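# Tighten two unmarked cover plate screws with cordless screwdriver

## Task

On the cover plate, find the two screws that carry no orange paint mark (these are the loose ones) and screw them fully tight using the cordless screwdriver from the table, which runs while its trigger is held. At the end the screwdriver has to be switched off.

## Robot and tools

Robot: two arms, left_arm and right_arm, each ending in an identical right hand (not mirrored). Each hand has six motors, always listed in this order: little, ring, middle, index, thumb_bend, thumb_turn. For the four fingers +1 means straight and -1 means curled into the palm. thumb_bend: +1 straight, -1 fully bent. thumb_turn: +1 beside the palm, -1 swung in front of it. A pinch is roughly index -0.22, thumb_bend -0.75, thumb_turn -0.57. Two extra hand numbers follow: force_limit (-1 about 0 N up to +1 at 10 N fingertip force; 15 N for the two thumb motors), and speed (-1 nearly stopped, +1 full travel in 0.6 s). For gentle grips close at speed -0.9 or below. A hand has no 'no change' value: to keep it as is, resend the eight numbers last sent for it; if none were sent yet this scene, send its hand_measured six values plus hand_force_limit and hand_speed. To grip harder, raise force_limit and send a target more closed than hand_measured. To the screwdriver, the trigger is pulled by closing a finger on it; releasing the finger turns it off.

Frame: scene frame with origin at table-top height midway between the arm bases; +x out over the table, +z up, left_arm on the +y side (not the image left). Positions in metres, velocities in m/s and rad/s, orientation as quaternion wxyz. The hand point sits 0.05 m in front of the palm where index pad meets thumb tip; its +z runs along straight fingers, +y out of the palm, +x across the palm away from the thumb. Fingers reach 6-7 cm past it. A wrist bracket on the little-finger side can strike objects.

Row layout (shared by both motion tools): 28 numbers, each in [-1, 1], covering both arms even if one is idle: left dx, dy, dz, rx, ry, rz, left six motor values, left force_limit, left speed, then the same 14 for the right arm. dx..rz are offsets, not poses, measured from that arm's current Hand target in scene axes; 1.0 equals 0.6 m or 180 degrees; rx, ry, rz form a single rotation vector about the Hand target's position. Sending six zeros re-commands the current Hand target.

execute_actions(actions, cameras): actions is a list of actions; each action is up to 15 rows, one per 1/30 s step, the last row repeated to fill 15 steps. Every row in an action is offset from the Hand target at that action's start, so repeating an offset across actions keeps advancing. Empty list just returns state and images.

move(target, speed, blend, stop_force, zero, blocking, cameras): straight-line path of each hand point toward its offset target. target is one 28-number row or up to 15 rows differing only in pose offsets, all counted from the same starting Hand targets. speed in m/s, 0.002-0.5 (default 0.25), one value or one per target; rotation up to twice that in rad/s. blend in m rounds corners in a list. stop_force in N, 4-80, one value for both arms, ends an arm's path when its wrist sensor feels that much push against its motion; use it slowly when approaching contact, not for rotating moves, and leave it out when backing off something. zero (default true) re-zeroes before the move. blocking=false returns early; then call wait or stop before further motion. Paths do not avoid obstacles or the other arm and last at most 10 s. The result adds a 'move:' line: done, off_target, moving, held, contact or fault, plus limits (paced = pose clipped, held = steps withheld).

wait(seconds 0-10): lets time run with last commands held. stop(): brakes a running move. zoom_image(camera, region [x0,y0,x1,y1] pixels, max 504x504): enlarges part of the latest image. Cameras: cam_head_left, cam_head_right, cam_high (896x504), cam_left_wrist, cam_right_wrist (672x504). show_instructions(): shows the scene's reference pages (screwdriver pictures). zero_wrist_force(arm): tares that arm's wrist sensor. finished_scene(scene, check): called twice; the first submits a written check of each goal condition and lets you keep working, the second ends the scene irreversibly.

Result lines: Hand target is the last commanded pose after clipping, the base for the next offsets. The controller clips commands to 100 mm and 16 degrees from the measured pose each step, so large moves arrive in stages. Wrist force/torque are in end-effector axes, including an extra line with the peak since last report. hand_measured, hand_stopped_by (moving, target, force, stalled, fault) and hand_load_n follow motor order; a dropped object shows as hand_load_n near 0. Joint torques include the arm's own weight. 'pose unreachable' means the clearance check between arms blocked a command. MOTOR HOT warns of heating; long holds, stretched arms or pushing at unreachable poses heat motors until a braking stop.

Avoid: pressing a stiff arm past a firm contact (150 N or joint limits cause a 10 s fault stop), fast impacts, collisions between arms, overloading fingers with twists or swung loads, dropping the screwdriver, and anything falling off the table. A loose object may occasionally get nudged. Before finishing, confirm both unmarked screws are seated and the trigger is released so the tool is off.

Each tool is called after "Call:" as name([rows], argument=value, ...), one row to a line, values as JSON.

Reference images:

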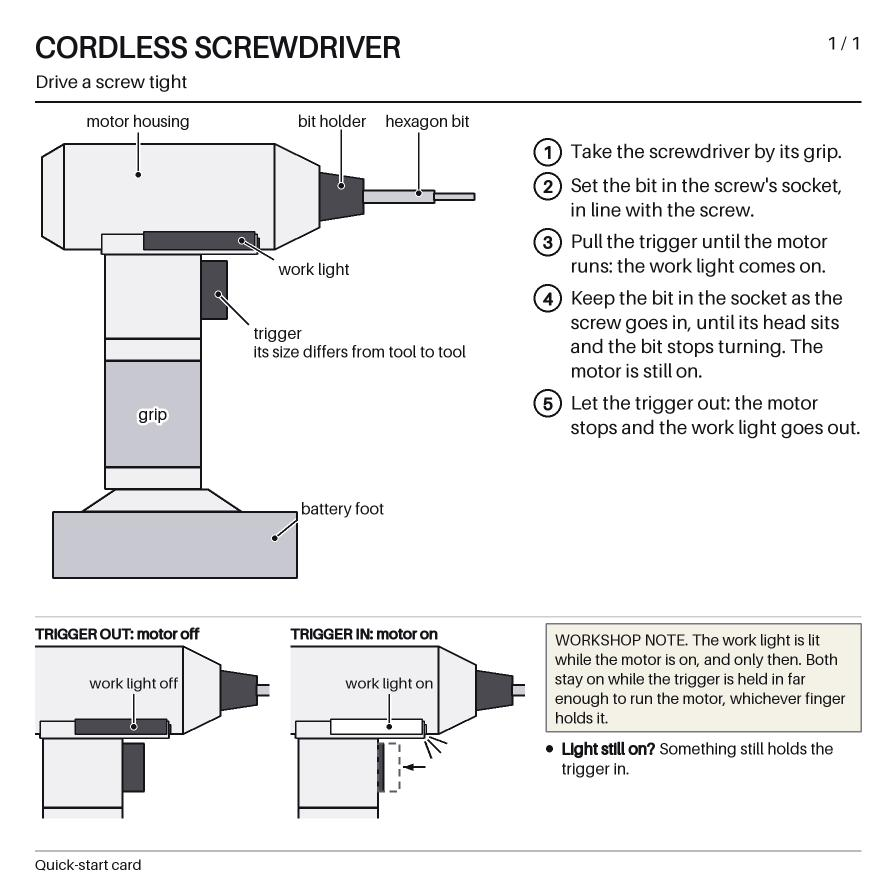

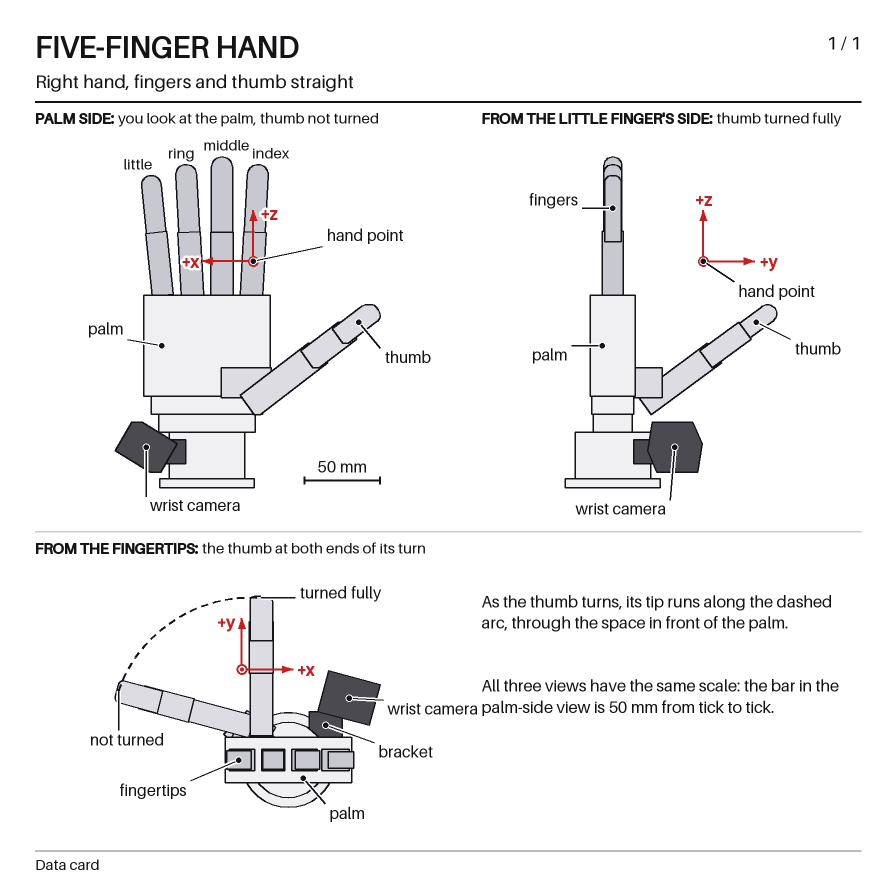

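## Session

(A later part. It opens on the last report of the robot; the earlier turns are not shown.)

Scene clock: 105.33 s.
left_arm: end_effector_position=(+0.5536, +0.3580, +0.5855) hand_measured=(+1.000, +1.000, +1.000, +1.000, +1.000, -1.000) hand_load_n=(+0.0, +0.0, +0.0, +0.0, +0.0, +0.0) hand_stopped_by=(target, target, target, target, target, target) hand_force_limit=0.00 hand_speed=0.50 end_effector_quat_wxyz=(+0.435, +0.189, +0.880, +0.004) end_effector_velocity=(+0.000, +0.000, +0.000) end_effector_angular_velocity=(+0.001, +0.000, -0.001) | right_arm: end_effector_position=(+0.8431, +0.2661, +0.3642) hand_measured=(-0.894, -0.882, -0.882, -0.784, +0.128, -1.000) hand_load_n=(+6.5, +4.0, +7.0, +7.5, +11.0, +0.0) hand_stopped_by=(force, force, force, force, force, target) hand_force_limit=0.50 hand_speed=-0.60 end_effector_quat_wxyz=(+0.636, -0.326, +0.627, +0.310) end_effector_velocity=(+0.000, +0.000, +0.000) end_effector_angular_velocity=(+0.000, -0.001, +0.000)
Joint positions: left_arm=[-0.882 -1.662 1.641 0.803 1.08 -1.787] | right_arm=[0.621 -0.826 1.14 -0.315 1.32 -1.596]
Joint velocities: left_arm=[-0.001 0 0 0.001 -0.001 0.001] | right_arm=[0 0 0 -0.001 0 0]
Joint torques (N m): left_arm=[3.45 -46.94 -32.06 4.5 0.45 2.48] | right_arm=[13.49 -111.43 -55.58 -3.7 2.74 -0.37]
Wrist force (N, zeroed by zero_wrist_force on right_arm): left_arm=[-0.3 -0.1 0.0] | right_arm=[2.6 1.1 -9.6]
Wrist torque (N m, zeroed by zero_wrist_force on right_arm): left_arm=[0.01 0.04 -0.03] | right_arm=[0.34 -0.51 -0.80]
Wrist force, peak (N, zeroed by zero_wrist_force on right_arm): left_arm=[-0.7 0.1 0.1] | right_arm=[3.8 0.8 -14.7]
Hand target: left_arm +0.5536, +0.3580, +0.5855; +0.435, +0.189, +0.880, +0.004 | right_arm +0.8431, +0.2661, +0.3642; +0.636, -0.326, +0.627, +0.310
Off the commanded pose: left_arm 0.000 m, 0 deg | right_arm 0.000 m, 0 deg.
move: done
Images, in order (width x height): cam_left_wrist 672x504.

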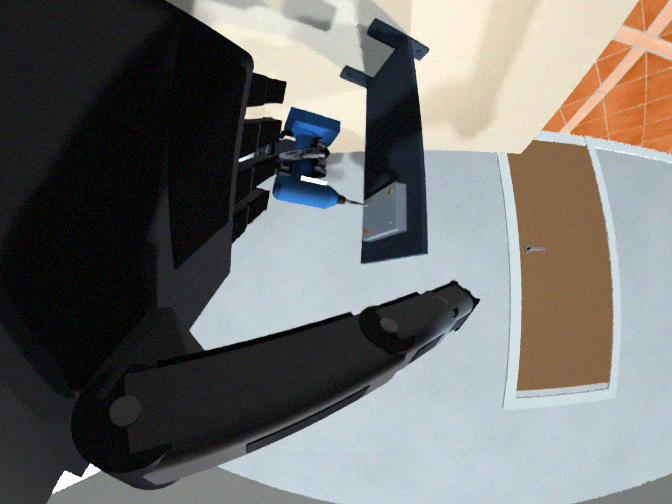

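Call:
wait(seconds=1, cameras=[])

Call:
move(target=[0,0,0,0,0,0,1,1,1,1,1,-1,0,0.5,0,0,0,0,0,0,-1,-1,-1,-0.5,-1,-1,0.5,-0.6], cameras=[])

Call:
move(target=[0,0,0,0,0,0,1,1,1,1,1,-1,0,0.5,-0.005,-0.0067,0,0,0,0,-1,-1,-1,-0.5,-1,-1,0.5,-0.6], speed=0.02, cameras=[])

Call:
move(target=[0,0,0,0,0,0,1,1,1,1,1,-1,0,0.5,-0.035,-0.047,0,0,0,0,-1,-1,-1,-0.5,-1,-1,0.5,-0.6], speed=0.1)

Call:
zoom_image(camera="cam_left_wrist", region=[355, 190, 405, 240])

Call:
zoom_image(camera="cam_high", region=[424, 150, 472, 182])

Call:
zoom_image(camera="cam_head_right", region=[305, 87, 353, 135])

Scene clock: 106.53 s.
left_arm: end_effector_position=(+0.5536, +0.3580, +0.5855) hand_measured=(+1.000, +1.000, +1.000, +1.000, +1.000, -1.000) hand_load_n=(+0.5, +0.0, +0.0, +0.0, +0.0, -0.5) hand_stopped_by=(target, target, target, target, target, target) hand_force_limit=0.00 hand_speed=0.50 end_effector_quat_wxyz=(+0.435, +0.189, +0.880, +0.004) end_effector_velocity=(+0.000, +0.000, +0.000) end_effector_angular_velocity=(+0.002, +0.000, -0.001) | right_arm: end_effector_position=(+0.8431, +0.2661, +0.3642) hand_measured=(-0.894, -0.882, -0.882, -0.784, +0.128, -1.000) hand_load_n=(+6.5, +4.0, +6.5, +8.0, +11.0, +0.5) hand_stopped_by=(force, force, force, force, force, target) hand_force_limit=0.50 hand_speed=-0.60 end_effector_quat_wxyz=(+0.636, -0.326, +0.627, +0.310) end_effector_velocity=(+0.000, +0.000, +0.002) end_effector_angular_velocity=(+0.001, -0.002, -0.001)
Joint positions: left_arm=[-0.882 -1.662 1.641 0.803 1.08 -1.787] | right_arm=[0.621 -0.826 1.14 -0.315 1.32 -1.596]
Joint velocities: left_arm=[0 -0.001 0 0.001 0 0.002] | right_arm=[0 -0.001 0 -0.001 0 0]
Joint torques (N m): left_arm=[3.9 -46.85 -32.27 4.78 0.37 2.43] | right_arm=[13.62 -113.86 -50.45 -6.51 2.55 -0.4]
Wrist force (N, zeroed by zero_wrist_force on right_arm): left_arm=[-0.7 0.3 -0.2] | right_arm=[2.6 0.9 -9.9]
Wrist torque (N m, zeroed by zero_wrist_force on right_arm): left_arm=[0.07 0.10 -0.04] | right_arm=[0.32 -0.51 -0.80]
Wrist force, peak (N, zeroed by zero_wrist_force on right_arm): left_arm=[-0.7 0.3 -0.2] | right_arm=[3.3 1.1 -10.0]
Hand target: left_arm +0.5536, +0.3580, +0.5855; +0.435, +0.189, +0.880, +0.004 | right_arm +0.8431, +0.2661, +0.3642; +0.636, -0.326, +0.627, +0.310
Off the commanded pose: left_arm 0.000 m, 0 deg | right_arm 0.000 m, 0 deg.
wait: 1.00 s; at rest from the start
No camera images: "cameras" was empty.

Scene clock: 107.23 s.
left_arm: end_effector_position=(+0.5536, +0.3580, +0.5855) hand_measured=(+1.000, +1.000, +1.000, +1.000, +1.000, -1.000) hand_load_n=(+0.0, +0.0, +0.0, +0.0, +0.0, -0.5) hand_stopped_by=(target, target, target, target, target, target) hand_force_limit=0.00 hand_speed=0.50 end_effector_quat_wxyz=(+0.435, +0.189, +0.880, +0.004) end_effector_velocity=(+0.000, +0.000, +0.000) end_effector_angular_velocity=(-0.001, +0.000, +0.001) | right_arm: end_effector_position=(+0.8431, +0.2661, +0.3642) hand_measured=(-0.894, -0.882, -0.882, -0.500, +0.128, -1.000) hand_load_n=(+6.5, +4.5, +6.5, +0.0, +11.0, +1.0) hand_stopped_by=(force, force, force, target, force, target) hand_force_limit=0.50 hand_speed=-0.60 end_effector_quat_wxyz=(+0.636, -0.326, +0.627, +0.310) end_effector_velocity=(+0.000, +0.000, +0.001) end_effector_angular_velocity=(+0.000, +0.000, +0.000)
Joint positions: left_arm=[-0.882 -1.662 1.641 0.803 1.08 -1.787] | right_arm=[0.621 -0.826 1.14 -0.315 1.32 -1.596]
Joint velocities: left_arm=[0 0 0 0 0 -0.001] | right_arm=[0 -0.001 0 0.001 0 0]
Joint torques (N m): left_arm=[5.34 -46.21 -31.15 4.45 0.69 2.67] | right_arm=[13.03 -114.11 -48.29 -5.63 1.39 -0.35]
Wrist force (N, zeroed by zero_wrist_force on right_arm): left_arm=[-0.5 -0.2 -0.1] | right_arm=[0.8 0.7 -0.3]
Wrist torque (N m, zeroed by zero_wrist_force on right_arm): left_arm=[0.01 0.07 -0.04] | right_arm=[0.12 -0.30 0.11]
Wrist force, peak (N, zeroed by zero_wrist_force on right_arm): left_arm=[-0.8 0.6 -0.3] | right_arm=[3.0 0.6 -10.0]
Hand target: left_arm +0.5536, +0.3580, +0.5855; +0.435, +0.189, +0.880, +0.004 | right_arm +0.8431, +0.2661, +0.3642; +0.636, -0.326, +0.627, +0.310
Off the commanded pose: left_arm 0.000 m, 0 deg | right_arm 0.000 m, 0 deg.
move: done
No camera images: "cameras" was empty.

Scene clock: 107.97 s.
left_arm: end_effector_position=(+0.5536, +0.3580, +0.5855) hand_measured=(+1.000, +1.000, +1.000, +1.000, +1.000, -1.000) hand_load_n=(+0.0, +0.0, +0.0, +0.5, +0.0, -0.5) hand_stopped_by=(target, target, target, target, target, target) hand_force_limit=0.00 hand_speed=0.50 end_effector_quat_wxyz=(+0.435, +0.189, +0.880, +0.004) end_effector_velocity=(+0.000, +0.000, +0.000) end_effector_angular_velocity=(+0.000, +0.000, +0.000) | right_arm: end_effector_position=(+0.8400, +0.2620, +0.3642) hand_measured=(-0.894, -0.882, -0.882, -0.500, +0.128, -1.000) hand_load_n=(+6.5, +4.0, +7.0, +0.0, +11.0, +1.0) hand_stopped_by=(force, force, force, target, force, target) hand_force_limit=0.50 hand_speed=-0.60 end_effector_quat_wxyz=(+0.636, -0.326, +0.627, +0.310) end_effector_velocity=(+0.000, +0.001, -0.001) end_effector_angular_velocity=(+0.000, +0.001, +0.000)
Joint positions: left_arm=[-0.882 -1.662 1.641 0.803 1.08 -1.787] | right_arm=[0.62 -0.834 1.155 -0.322 1.319 -1.596]
Joint velocities: left_arm=[-0.001 0 0 0 -0.001 0] | right_arm=[0 0.002 -0.002 0 0 0]
Joint torques (N m): left_arm=[6.63 -46 -30.65 4.49 0.46 2.66] | right_arm=[-12.04 -111.65 -53.74 -4.24 -0.89 -0.1]
Wrist force (N, zeroed by zero_wrist_force on right_arm): left_arm=[-0.3 0.0 -0.2] | right_arm=[1.4 0.6 0.2]
Wrist torque (N m, zeroed by zero_wrist_force on right_arm): left_arm=[0.03 0.05 -0.02] | right_arm=[0.06 -0.22 0.12]
Wrist force, peak (N, zeroed by zero_wrist_force on right_arm): left_arm=[-0.6 0.4 -0.6] | right_arm=[1.6 1.3 -0.3]
Hand target: left_arm +0.5536, +0.3580, +0.5855; +0.435, +0.189, +0.880, +0.004 | right_arm +0.8401, +0.2621, +0.3642; +0.636, -0.326, +0.627, +0.310
Off the commanded pose: left_arm 0.000 m, 0 deg | right_arm 0.000 m, 0 deg.
move: done
No camera images: "cameras" was empty.

Scene clock: 108.83 s.
left_arm: end_effector_position=(+0.5536, +0.3580, +0.5855) hand_measured=(+1.000, +1.000, +1.000, +1.000, +1.000, -1.000) hand_load_n=(+0.0, +0.0, -0.5, +0.0, +0.0, +0.0) hand_stopped_by=(target, target, target, target, target, target) hand_force_limit=0.00 hand_speed=0.50 end_effector_quat_wxyz=(+0.435, +0.189, +0.880, +0.004) end_effector_velocity=(+0.000, +0.000, +0.000) end_effector_angular_velocity=(+0.000, +0.000, +0.000) | right_arm: end_effector_position=(+0.8192, +0.2338, +0.3642) hand_measured=(-0.894, -0.882, -0.882, -0.500, +0.128, -1.000) hand_load_n=(+6.5, +4.0, +7.0, +0.0, +10.5, +0.5) hand_stopped_by=(force, force, force, target, force, target) hand_force_limit=0.50 hand_speed=-0.60 end_effector_quat_wxyz=(+0.636, -0.326, +0.627, +0.310) end_effector_velocity=(+0.000, +0.000, -0.001) end_effector_angular_velocity=(+0.000, +0.001, +0.000)
Joint positions: left_arm=[-0.882 -1.662 1.641 0.803 1.08 -1.787] | right_arm=[0.61 -0.893 1.257 -0.365 1.309 -1.596]
Joint velocities: left_arm=[0 0 0 0.001 0 0] | right_arm=[0 0.001 0 0 0 0.001]
Joint torques (N m): left_arm=[4.09 -48.09 -30.92 4.51 0.59 2.51] | right_arm=[13.44 -117.94 -44.74 -2.18 1.74 1.65]
Wrist force (N, zeroed by zero_wrist_force on right_arm): left_arm=[-0.1 0.4 0.1] | right_arm=[1.6 0.3 0.0]
Wrist torque (N m, zeroed by zero_wrist_force on right_arm): left_arm=[0.07 0.02 0.00] | right_arm=[0.04 -0.24 0.12]
Wrist force, peak (N, zeroed by zero_wrist_force on right_arm): left_arm=[0.0 0.6 -0.6] | right_arm=[1.8 0.3 1.7]
Hand target: left_arm +0.5536, +0.3580, +0.5855; +0.435, +0.189, +0.880, +0.004 | right_arm +0.8191, +0.2338, +0.3642; +0.636, -0.326, +0.627, +0.310
Off the commanded pose: left_arm 0.000 m, 0 deg | right_arm 0.000 m, 0 deg.
move: done

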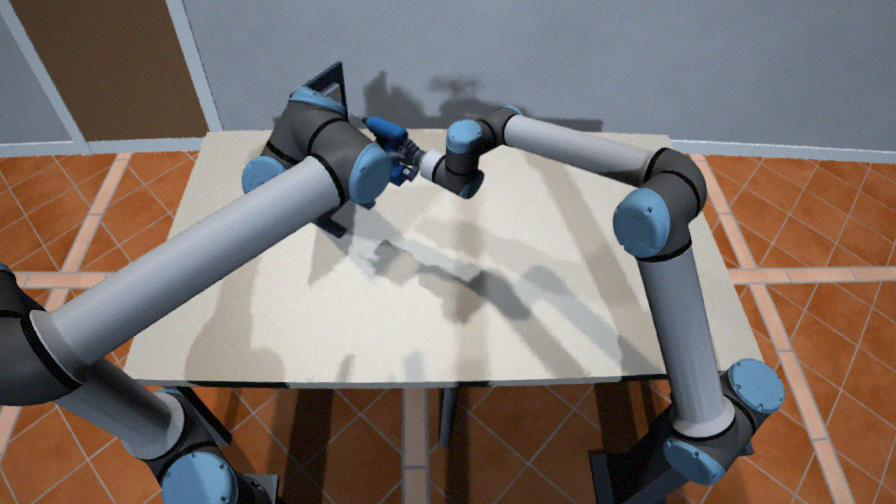

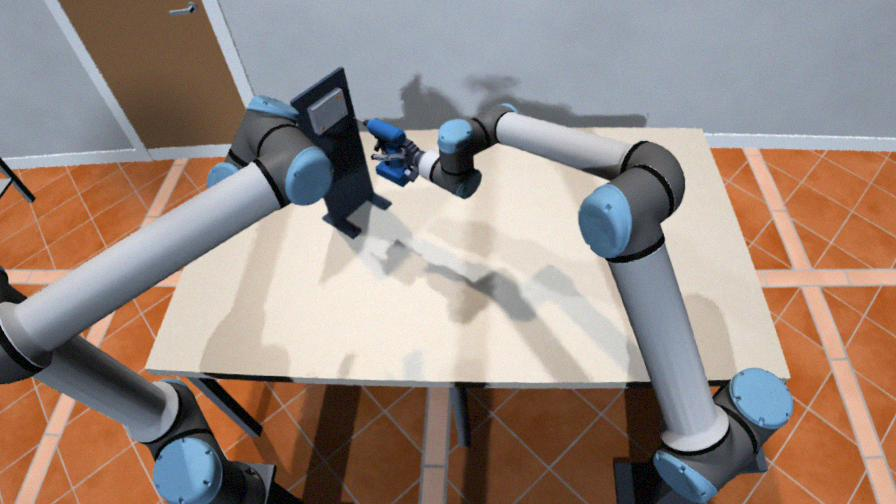

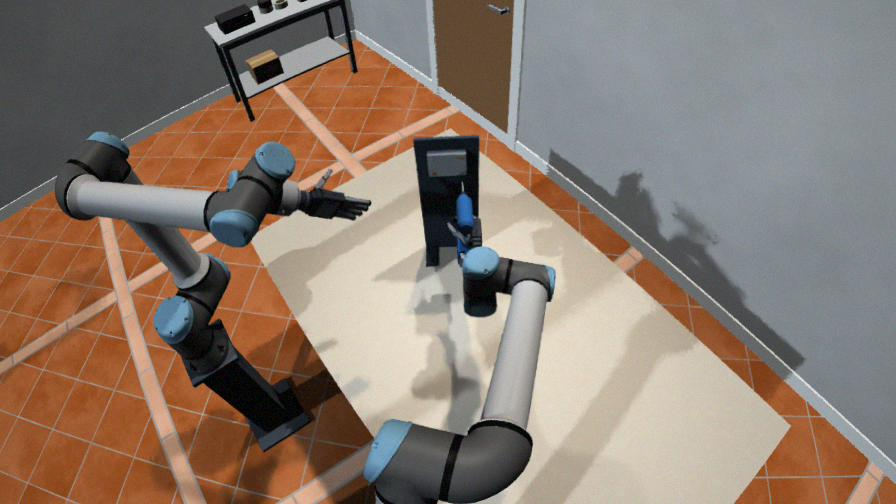

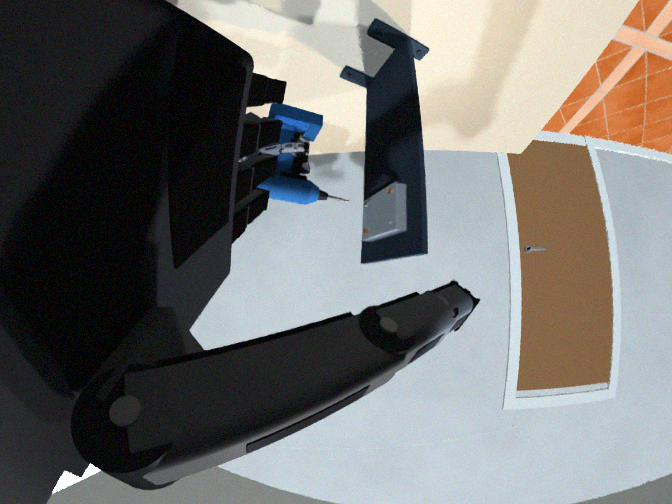

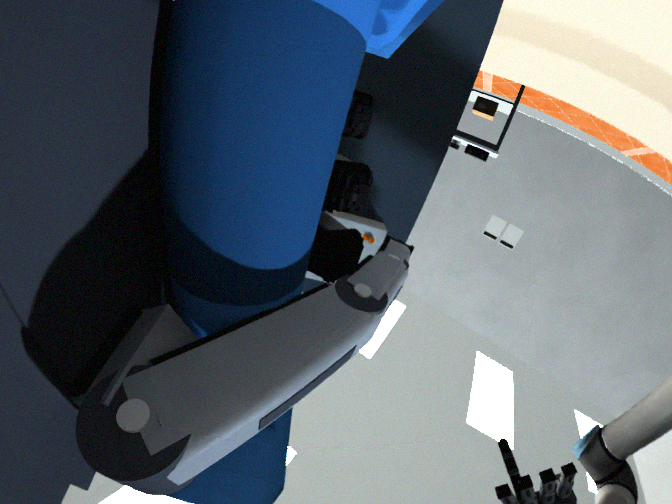

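Scaled by 10.080 from the camera's 672x504 image, which has a finer 960x720 frame.

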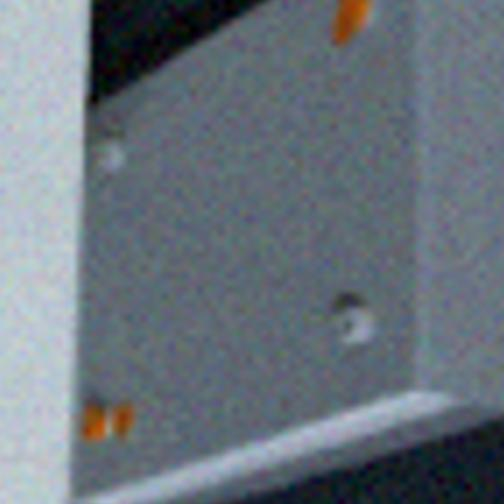

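Scaled by 10.500.

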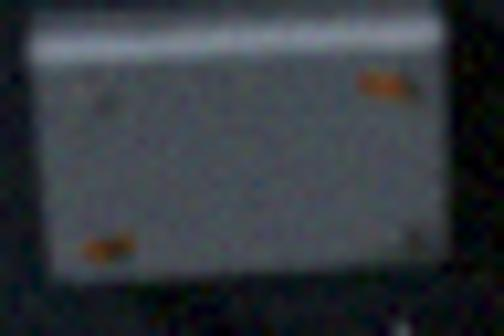

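Scaled by 10.500.

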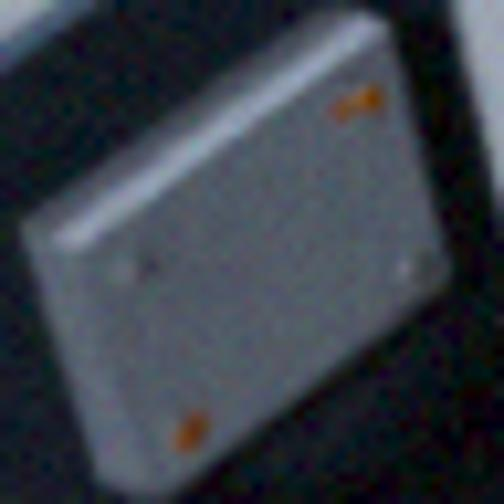

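Call:
move([
  [0,0,0,0,0,0,1,1,1,1,1,-1,0,0.5,-0.12,-0.16,0,0,0,0,-1,-1,-1,-0.5,-1,-1,0.5,-0.6],
  [0,0,0,0,0,0,1,1,1,1,1,-1,0,0.5,-0.2,-0.2,-0.385,0,0,0,-1,-1,-1,-0.5,-1,-1,0.5,-0.6],
], speed=0.15, blend=[0.03,0])

Scene clock: 111.93 s.
left_arm: end_effector_position=(+0.5536, +0.3580, +0.5855) hand_measured=(+1.000, +1.000, +1.000, +1.000, +1.000, -1.000) hand_load_n=(+0.0, +0.0, +0.0, +0.0, +0.0, +0.0) hand_stopped_by=(target, target, target, target, target, target) hand_force_limit=0.00 hand_speed=0.50 end_effector_quat_wxyz=(+0.435, +0.189, +0.880, +0.004) end_effector_velocity=(+0.000, +0.000, +0.000) end_effector_angular_velocity=(+0.001, +0.000, -0.001) | right_arm: end_effector_position=(+0.6990, +0.1139, +0.1332) hand_measured=(-0.894, -0.882, -0.882, -0.500, +0.128, -1.000) hand_load_n=(+6.0, +4.0, +7.0, +0.0, +11.0, +1.0) hand_stopped_by=(force, force, force, target, force, target) hand_force_limit=0.50 hand_speed=-0.60 end_effector_quat_wxyz=(+0.636, -0.326, +0.627, +0.310) end_effector_velocity=(+0.000, +0.000, -0.003) end_effector_angular_velocity=(-0.001, +0.001, +0.000)
Joint positions: left_arm=[-0.882 -1.662 1.641 0.803 1.08 -1.787] | right_arm=[0.585 -0.904 1.779 -0.876 1.284 -1.596]
Joint velocities: left_arm=[0 0 0 0 0 0] | right_arm=[0 0.003 0 -0.001 0 0]
Joint torques (N m): left_arm=[4.49 -45.85 -30.82 4.17 -0.12 2.26] | right_arm=[1.6 -95.41 -36.34 -4.62 0.3 2.02]
Wrist force (N, zeroed by zero_wrist_force on right_arm): left_arm=[-0.3 0.1 -0.3] | right_arm=[1.8 0.7 0.0]
Wrist torque (N m, zeroed by zero_wrist_force on right_arm): left_arm=[0.05 0.05 -0.03] | right_arm=[0.10 -0.27 0.13]
Wrist force, peak (N, zeroed by zero_wrist_force on right_arm): left_arm=[-0.6 0.4 -0.6] | right_arm=[4.8 0.9 -0.8]
Hand target: left_arm +0.5536, +0.3580, +0.5855; +0.435, +0.189, +0.880, +0.004 | right_arm +0.6990, +0.1138, +0.1332; +0.636, -0.326, +0.627, +0.310
Off the commanded pose: left_arm 0.000 m, 0 deg | right_arm 0.000 m, 0 deg.
move: done

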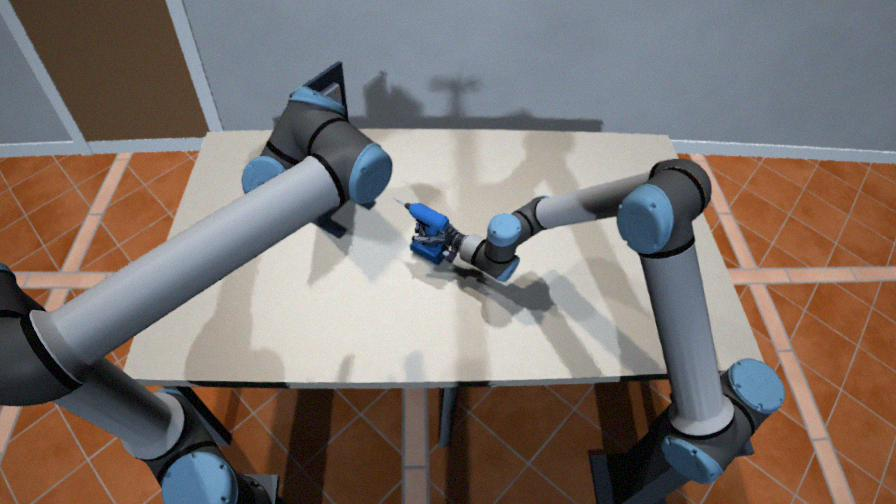

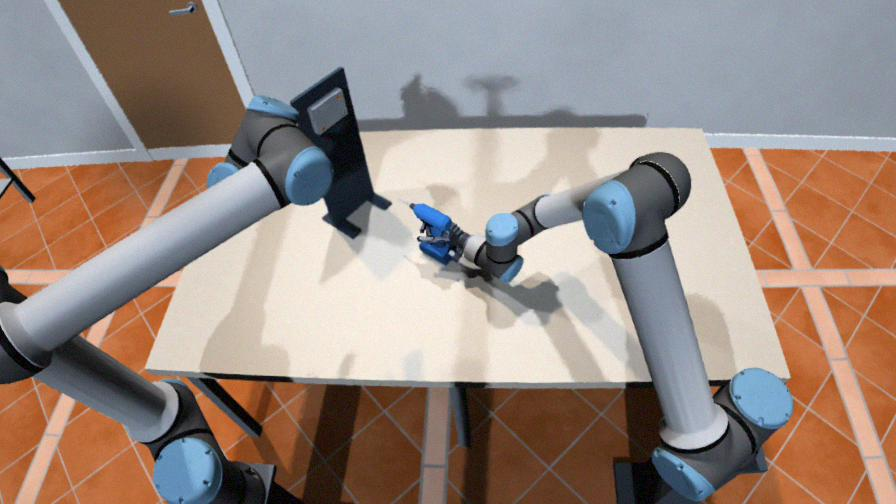

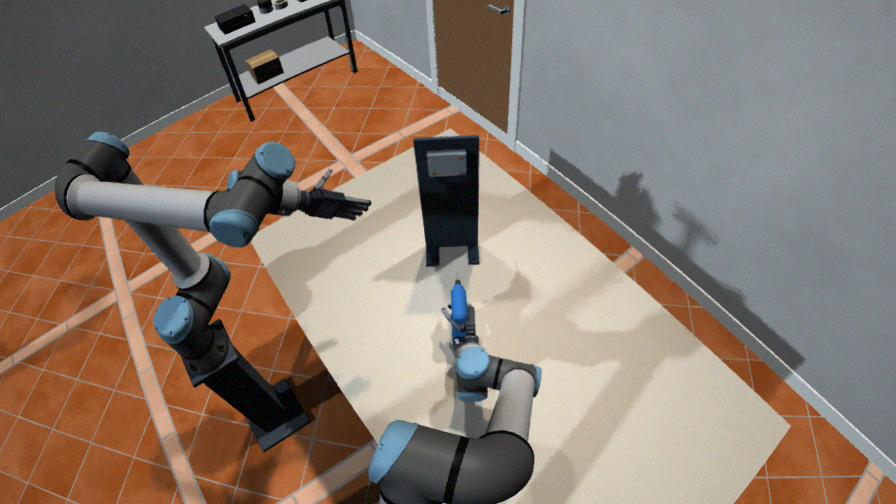

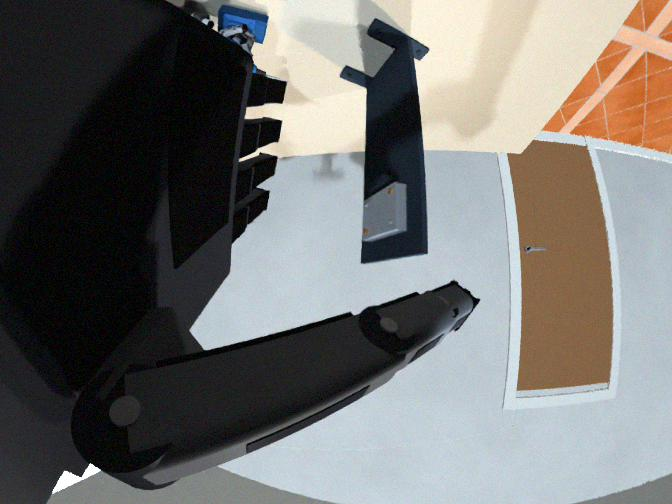

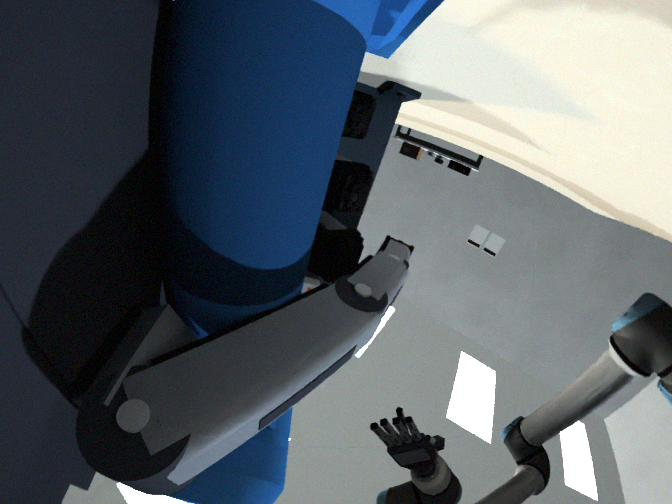

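Clear spot. Lower slowly.

Call:
move(target=[0,0,0,0,0,0,1,1,1,1,1,-1,0,0.5,0,0,-0.01,0,0,0,-1,-1,-1,-0.5,-1,-1,0.5,-0.6], speed=0.015, stop_force=6, cameras=[])

Call:
move(target=[0,0,0,0,0,0,1,1,1,1,1,-1,0,0.5,0,0,-0.025,0,0,0,-1,-1,-1,-0.5,-1,-1,0.5,-0.6], speed=0.006, stop_force=5, cameras=[])

Scene clock: 113.57 s.
left_arm: end_effector_position=(+0.5536, +0.3580, +0.5855) hand_measured=(+1.000, +1.000, +1.000, +1.000, +1.000, -1.000) hand_load_n=(+0.0, +0.0, +0.0, +0.0, +0.0, +0.0) hand_stopped_by=(target, target, target, target, target, target) hand_force_limit=0.00 hand_speed=0.50 end_effector_quat_wxyz=(+0.435, +0.189, +0.880, +0.004) end_effector_velocity=(+0.000, +0.000, +0.000) end_effector_angular_velocity=(+0.000, +0.000, +0.000) | right_arm: end_effector_position=(+0.6990, +0.1138, +0.1272) hand_measured=(-0.894, -0.882, -0.882, -0.500, +0.128, -1.000) hand_load_n=(+6.5, +4.0, +6.5, +0.0, +11.0, +1.0) hand_stopped_by=(force, force, force, target, force, target) hand_force_limit=0.50 hand_speed=-0.60 end_effector_quat_wxyz=(+0.636, -0.326, +0.627, +0.310) end_effector_velocity=(+0.000, +0.000, +0.001) end_effector_angular_velocity=(+0.000, -0.001, +0.000)
Joint positions: left_arm=[-0.882 -1.662 1.641 0.803 1.08 -1.787] | right_arm=[0.584 -0.896 1.78 -0.884 1.284 -1.596]
Joint velocities: left_arm=[0 0 0 0 0 -0.001] | right_arm=[0 -0.001 0 0 0 0]
Joint torques (N m): left_arm=[6.18 -45.74 -29.4 4.7 -0.08 2.5] | right_arm=[-14.84 -109.28 -34.46 -2.52 -0.65 1.99]
Wrist force (N, zeroed by zero_wrist_force on right_arm): left_arm=[-0.6 0.2 -0.3] | right_arm=[1.5 0.9 -0.1]
Wrist torque (N m, zeroed by zero_wrist_force on right_arm): left_arm=[0.07 0.10 -0.04] | right_arm=[0.14 -0.22 0.12]
Wrist force, peak (N, zeroed by zero_wrist_force on right_arm): left_arm=[-0.8 0.1 -0.4] | right_arm=[1.7 1.0 -0.3]
Hand target: left_arm +0.5536, +0.3580, +0.5855; +0.435, +0.189, +0.880, +0.004 | right_arm +0.6990, +0.1139, +0.1272; +0.636, -0.326, +0.627, +0.310
Off the commanded pose: left_arm 0.000 m, 0 deg | right_arm 0.000 m, 0 deg.
move: done
No camera images: "cameras" was empty.

Scene clock: 115.57 s.
left_arm: end_effector_position=(+0.5536, +0.3580, +0.5855) hand_measured=(+1.000, +1.000, +1.000, +1.000, +1.000, -1.000) hand_load_n=(+0.0, +0.0, +0.0, +0.0, +0.0, +0.0) hand_stopped_by=(target, target, target, target, target, target) hand_force_limit=0.00 hand_speed=0.50 end_effector_quat_wxyz=(+0.435, +0.189, +0.880, +0.004) end_effector_velocity=(+0.000, +0.000, +0.000) end_effector_angular_velocity=(+0.000, -0.001, +0.001) | right_arm: end_effector_position=(+0.6990, +0.1139, +0.1198) hand_measured=(-0.894, -0.882, -0.882, -0.500, +0.128, -1.000) hand_load_n=(+6.5, +4.5, +7.0, +0.0, +11.0, +1.0) hand_stopped_by=(force, force, force, target, force, target) hand_force_limit=0.50 hand_speed=-0.60 end_effector_quat_wxyz=(+0.636, -0.326, +0.627, +0.310) end_effector_velocity=(+0.000, +0.000, -0.001) end_effector_angular_velocity=(-0.001, +0.002, +0.000)
Joint positions: left_arm=[-0.882 -1.662 1.641 0.803 1.08 -1.787] | right_arm=[0.584 -0.887 1.78 -0.895 1.284 -1.596]
Joint velocities: left_arm=[0 0 0 -0.001 -0.001 0] | right_arm=[0 0.001 0 0.001 0 0]
Joint torques (N m): left_arm=[7.05 -45.23 -30.66 4.71 0.41 2.47] | right_arm=[-12.04 -103.95 -29.87 -0.8 -0.12 -0.06]
Wrist force (N, zeroed by zero_wrist_force on right_arm): left_arm=[-0.3 -0.2 -0.1] | right_arm=[-3.8 0.9 0.9]
Wrist torque (N m, zeroed by zero_wrist_force on right_arm): left_arm=[0.00 0.05 -0.03] | right_arm=[0.12 -0.29 0.11]
Wrist force, peak (N, zeroed by zero_wrist_force on right_arm): left_arm=[-0.6 0.4 -0.3] | right_arm=[-8.6 -0.2 -1.7]
Hand target: left_arm +0.5536, +0.3580, +0.5855; +0.435, +0.189, +0.880, +0.004 | right_arm +0.6990, +0.1139, +0.1198; +0.636, -0.326, +0.627, +0.310
Off the commanded pose: left_arm 0.000 m, 0 deg | right_arm 0.008 m, 0 deg.
move: contact (right_arm)
No camera images: "cameras" was empty.

Call:
move(target=[0,0,0,0,0,0,1,1,1,1,1,-1,0,0.5,0,0,-0.0006,0,0,0,-1,-1,-1,-0.5,-1,-1,0.5,-0.6], speed=0.004, cameras=[])

Call:
move(target=[0,0,0,0,0,0,1,1,1,1,1,-1,0,0.5,0,0,0,0,0,0,-1,-1,-1,1,-1,-1,0.5,-0.6], cameras=[])

Call:
move(target=[0,0,0,0,0,0,1,1,1,1,1,-1,0,0.5,0,0,0,0,0,0,-0.75,-0.75,-0.75,1,0.3,-1,0.5,-0.85])

Scene clock: 116.43 s.
left_arm: end_effector_position=(+0.5536, +0.3580, +0.5855) hand_measured=(+1.000, +1.000, +1.000, +1.000, +1.000, -1.000) hand_load_n=(+0.0, +0.0, +0.0, +0.0, +0.0, +0.0) hand_stopped_by=(target, target, target, target, target, target) hand_force_limit=0.00 hand_speed=0.50 end_effector_quat_wxyz=(+0.435, +0.189, +0.880, +0.004) end_effector_velocity=(+0.000, +0.000, +0.000) end_effector_angular_velocity=(-0.001, +0.000, +0.000) | right_arm: end_effector_position=(+0.6990, +0.1139, +0.1195) hand_measured=(-0.894, -0.882, -0.882, -0.500, +0.128, -1.000) hand_load_n=(+6.5, +4.0, +7.0, +0.0, +11.0, +1.0) hand_stopped_by=(force, force, force, target, force, target) hand_force_limit=0.50 hand_speed=-0.60 end_effector_quat_wxyz=(+0.636, -0.326, +0.627, +0.310) end_effector_velocity=(+0.000, +0.000, +0.000) end_effector_angular_velocity=(+0.001, +0.000, +0.000)
Joint positions: left_arm=[-0.882 -1.662 1.641 0.803 1.08 -1.787] | right_arm=[0.584 -0.886 1.78 -0.895 1.284 -1.596]
Joint velocities: left_arm=[0.001 0 0 -0.001 0.001 0] | right_arm=[0 0 0 -0.001 0 0.001]
Joint torques (N m): left_arm=[3.73 -44.82 -30.58 5.22 -0.03 2.49] | right_arm=[-12.53 -75.25 -29.12 -3.36 -0.15 -0.73]
Wrist force (N, zeroed by zero_wrist_force on right_arm): left_arm=[-0.3 0.2 0.1] | right_arm=[-12.6 -0.6 -3.5]
Wrist torque (N m, zeroed by zero_wrist_force on right_arm): left_arm=[0.06 0.04 -0.02] | right_arm=[0.11 0.13 -0.02]
Wrist force, peak (N, zeroed by zero_wrist_force on right_arm): left_arm=[-0.6 0.4 -0.3] | right_arm=[-12.7 -0.5 -3.3]
Hand target: left_arm +0.5536, +0.3580, +0.5855; +0.435, +0.189, +0.880, +0.004 | right_arm +0.6990, +0.1139, +0.1194; +0.636, -0.326, +0.627, +0.310
Off the commanded pose: left_arm 0.000 m, 0 deg | right_arm 0.000 m, 0 deg.
move: done
No camera images: "cameras" was empty.

Scene clock: 118.97 s.
left_arm: end_effector_position=(+0.5536, +0.3580, +0.5855) hand_measured=(+1.000, +1.000, +1.000, +1.000, +1.000, -1.000) hand_load_n=(+0.0, +0.0, +0.0, +0.0, +0.0, +0.0) hand_stopped_by=(target, target, target, target, target, target) hand_force_limit=0.00 hand_speed=0.50 end_effector_quat_wxyz=(+0.435, +0.189, +0.880, +0.004) end_effector_velocity=(+0.000, +0.000, +0.000) end_effector_angular_velocity=(+0.002, +0.001, -0.001) | right_arm: end_effector_position=(+0.6990, +0.1139, +0.1194) hand_measured=(-0.894, -0.882, -0.882, +1.000, +0.128, -1.000) hand_load_n=(+7.0, +4.5, +7.0, +0.0, +11.0, +1.0) hand_stopped_by=(force, force, force, target, force, target) hand_force_limit=0.50 hand_speed=-0.60 end_effector_quat_wxyz=(+0.636, -0.326, +0.627, +0.310) end_effector_velocity=(+0.000, +0.000, +0.000) end_effector_angular_velocity=(+0.000, +0.000, +0.000)
Joint positions: left_arm=[-0.882 -1.662 1.641 0.803 1.08 -1.787] | right_arm=[0.584 -0.886 1.78 -0.895 1.284 -1.596]
Joint velocities: left_arm=[0 0 0 0.001 0 0.002] | right_arm=[0 0 0 -0.001 0 0]
Joint torques (N m): left_arm=[5.14 -46.88 -31.18 3.89 0.19 2.35] | right_arm=[-12.31 -75.9 -21.46 0.72 -0.05 -0.64]
Wrist force (N, zeroed by zero_wrist_force on right_arm): left_arm=[-0.4 0.3 0.0] | right_arm=[-14.7 -0.7 -3.5]
Wrist torque (N m, zeroed by zero_wrist_force on right_arm): left_arm=[0.06 0.05 -0.02] | right_arm=[0.12 0.13 -0.03]
Wrist force, peak (N, zeroed by zero_wrist_force on right_arm): left_arm=[-0.4 0.5 -0.6] | right_arm=[-14.9 -0.7 -3.4]
Hand target: left_arm +0.5536, +0.3580, +0.5855; +0.435, +0.189, +0.880, +0.004 | right_arm +0.6990, +0.1139, +0.1194; +0.636, -0.326, +0.627, +0.310
Off the commanded pose: left_arm 0.000 m, 0 deg | right_arm 0.000 m, 0 deg.
move: done
No camera images: "cameras" was empty.

Scene clock: 120.37 s.
left_arm: end_effector_position=(+0.5536, +0.3580, +0.5855) hand_measured=(+1.000, +1.000, +1.000, +1.000, +1.000, -1.000) hand_load_n=(+0.0, +0.0, +0.0, +0.0, +0.0, +0.0) hand_stopped_by=(target, target, target, target, target, target) hand_force_limit=0.00 hand_speed=0.50 end_effector_quat_wxyz=(+0.435, +0.189, +0.880, +0.004) end_effector_velocity=(+0.000, +0.000, +0.000) end_effector_angular_velocity=(+0.000, +0.000, +0.000) | right_arm: end_effector_position=(+0.6990, +0.1139, +0.1195) hand_measured=(-0.750, -0.750, -0.750, +1.000, +0.300, -1.000) hand_load_n=(+0.0, +0.0, +0.0, +0.0, +0.0, +0.0) hand_stopped_by=(target, target, target, target, target, target) hand_force_limit=0.50 hand_speed=-0.85 end_effector_quat_wxyz=(+0.636, -0.326, +0.627, +0.310) end_effector_velocity=(+0.000, +0.000, +0.001) end_effector_angular_velocity=(+0.001, -0.001, +0.000)
Joint positions: left_arm=[-0.882 -1.662 1.641 0.803 1.08 -1.787] | right_arm=[0.584 -0.886 1.78 -0.895 1.284 -1.596]
Joint velocities: left_arm=[0 0.001 0 -0.001 0 0] | right_arm=[0 -0.001 0 0 0 0]
Joint torques (N m): left_arm=[0.39 -48.34 -32.45 4.31 0.49 2.96] | right_arm=[-11.98 -100.11 -32.91 -3.37 -0.17 -0.75]
Wrist force (N, zeroed by zero_wrist_force on right_arm): left_arm=[-0.2 0.1 -0.6] | right_arm=[-6.7 -1.0 -0.5]
Wrist torque (N m, zeroed by zero_wrist_force on right_arm): left_arm=[0.07 0.04 -0.02] | right_arm=[0.04 0.16 -0.06]
Wrist force, peak (N, zeroed by zero_wrist_force on right_arm): left_arm=[-0.2 0.2 -0.9] | right_arm=[-14.8 -0.8 -3.7]
Hand target: left_arm +0.5536, +0.3580, +0.5855; +0.435, +0.189, +0.880, +0.004 | right_arm +0.6990, +0.1139, +0.1194; +0.636, -0.326, +0.627, +0.310
Off the commanded pose: left_arm 0.000 m, 0 deg | right_arm 0.000 m, 0 deg.
move: done

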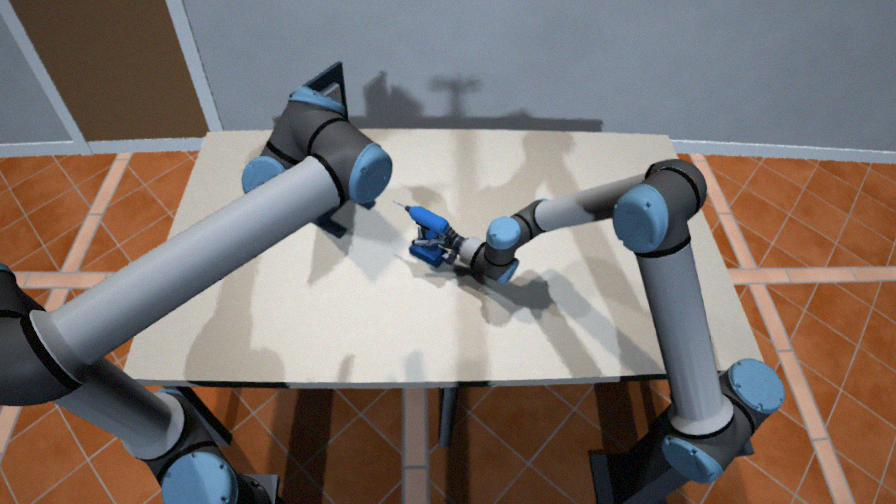

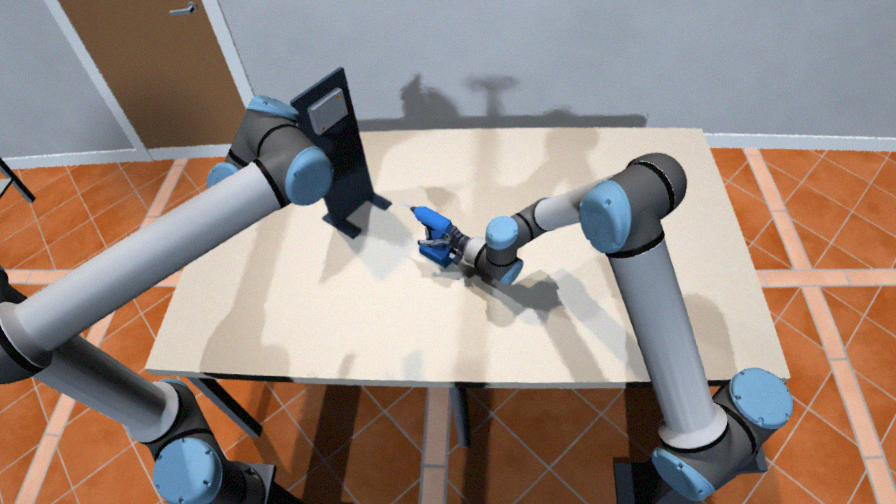

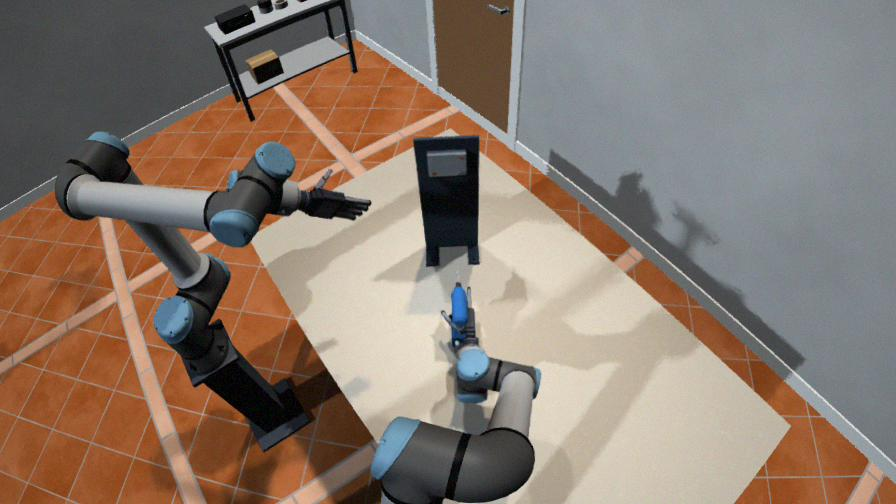

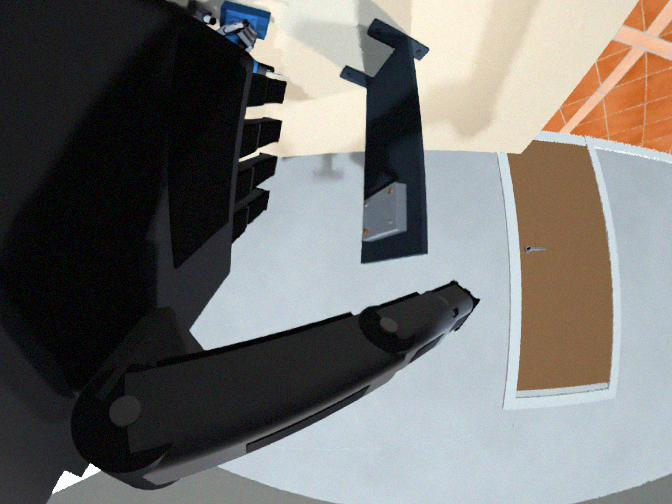

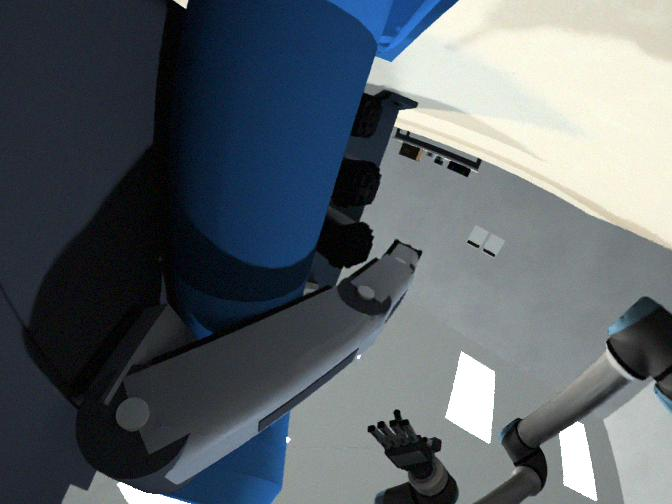

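Call:
move(target=[0,0,0,0,0,0,1,1,1,1,1,-1,0,0.5,0,0,0,0,0,0,0.98,0.98,0.98,1,0.98,-1,0.5,-0.5], cameras=["cam_head_right","cam_high","cam_right_wrist"])

Call:
zoom_image(camera="cam_head_right", region=[370, 170, 530, 300])

Call:
zoom_image(camera="cam_high", region=[400, 250, 540, 370])

Scene clock: 122.83 s.
left_arm: end_effector_position=(+0.5536, +0.3580, +0.5855) hand_measured=(+1.000, +1.000, +1.000, +1.000, +1.000, -1.000) hand_load_n=(+0.0, +0.0, +0.0, +0.0, +0.0, +0.0) hand_stopped_by=(target, target, target, target, target, target) hand_force_limit=0.00 hand_speed=0.50 end_effector_quat_wxyz=(+0.435, +0.189, +0.880, +0.004) end_effector_velocity=(+0.000, +0.000, +0.000) end_effector_angular_velocity=(-0.001, +0.000, +0.001) | right_arm: end_effector_position=(+0.6990, +0.1139, +0.1195) hand_measured=(+0.980, +0.980, +0.980, +1.000, +0.980, -1.000) hand_load_n=(+0.0, +0.0, +0.0, +0.0, +0.0, +0.0) hand_stopped_by=(target, target, target, target, target, target) hand_force_limit=0.50 hand_speed=-0.50 end_effector_quat_wxyz=(+0.636, -0.326, +0.627, +0.310) end_effector_velocity=(+0.000, +0.000, -0.001) end_effector_angular_velocity=(+0.000, +0.001, +0.000)
Joint positions: left_arm=[-0.882 -1.662 1.641 0.803 1.08 -1.787] | right_arm=[0.584 -0.886 1.78 -0.895 1.284 -1.596]
Joint velocities: left_arm=[0 0 0 0 0 -0.001] | right_arm=[0 0.001 0 0 0 0]
Joint torques (N m): left_arm=[3.98 -46.84 -31.48 4.51 0.05 2.38] | right_arm=[-10.89 -95.14 -23.74 -0.89 -0.07 -0.74]
Wrist force (N, zeroed by zero_wrist_force on right_arm): left_arm=[-0.1 -0.2 -0.7] | right_arm=[-7.5 -1.3 0.0]
Wrist torque (N m, zeroed by zero_wrist_force on right_arm): left_arm=[0.03 0.03 -0.02] | right_arm=[0.02 0.20 -0.09]
Wrist force, peak (N, zeroed by zero_wrist_force on right_arm): left_arm=[-0.8 0.2 -0.3] | right_arm=[-7.9 -1.5 -0.5]
Hand target: left_arm +0.5536, +0.3580, +0.5855; +0.435, +0.189, +0.880, +0.004 | right_arm +0.6990, +0.1139, +0.1194; +0.636, -0.326, +0.627, +0.310
Off the commanded pose: left_arm 0.000 m, 0 deg | right_arm 0.000 m, 0 deg.
move: done
Images, in order (width x height): cam_head_right 896x504, cam_high 896x504, cam_right_wrist 672x504.

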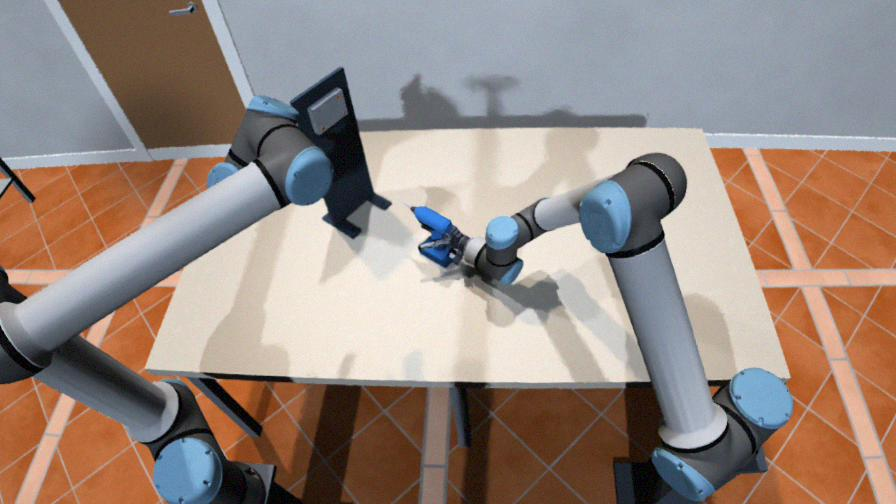

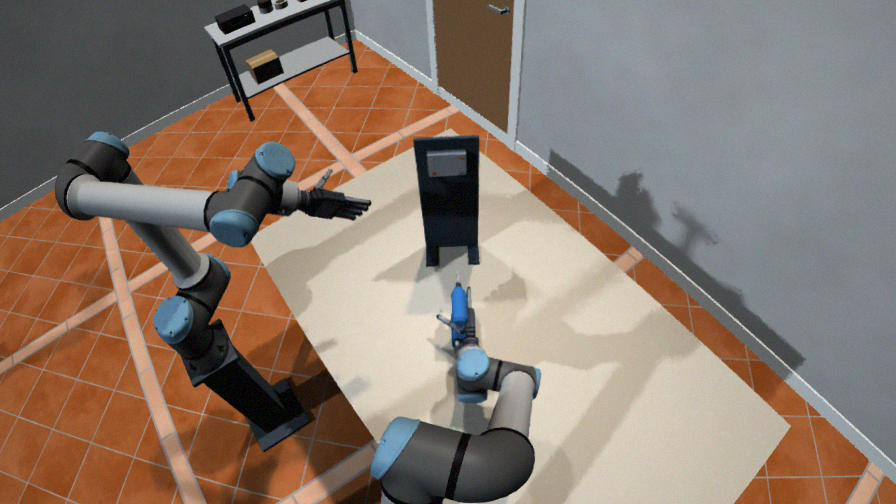

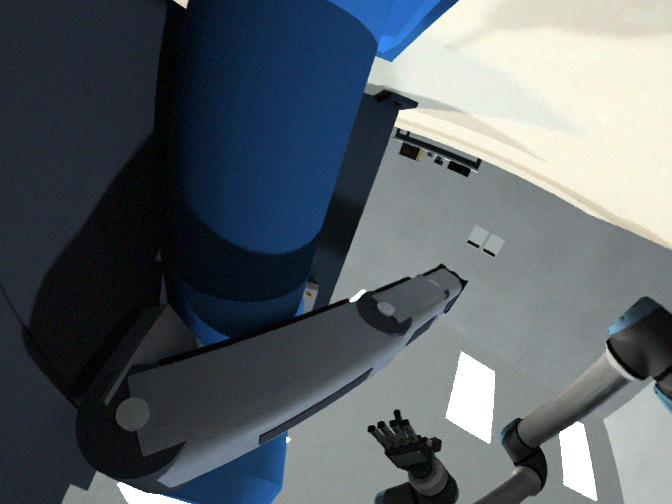

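Scaled by 3.150.

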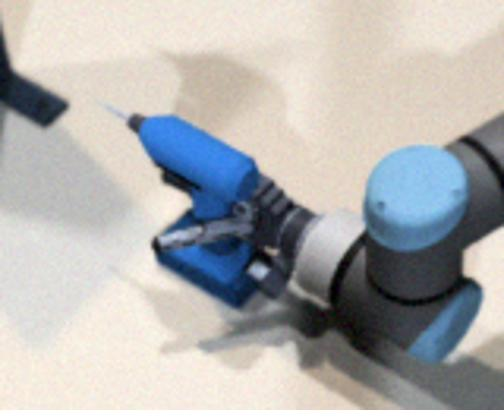

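Scaled by 3.600.

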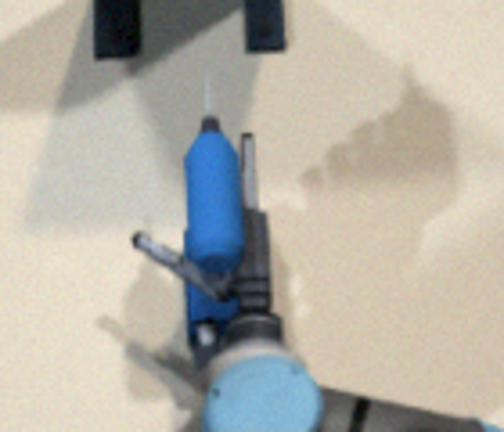

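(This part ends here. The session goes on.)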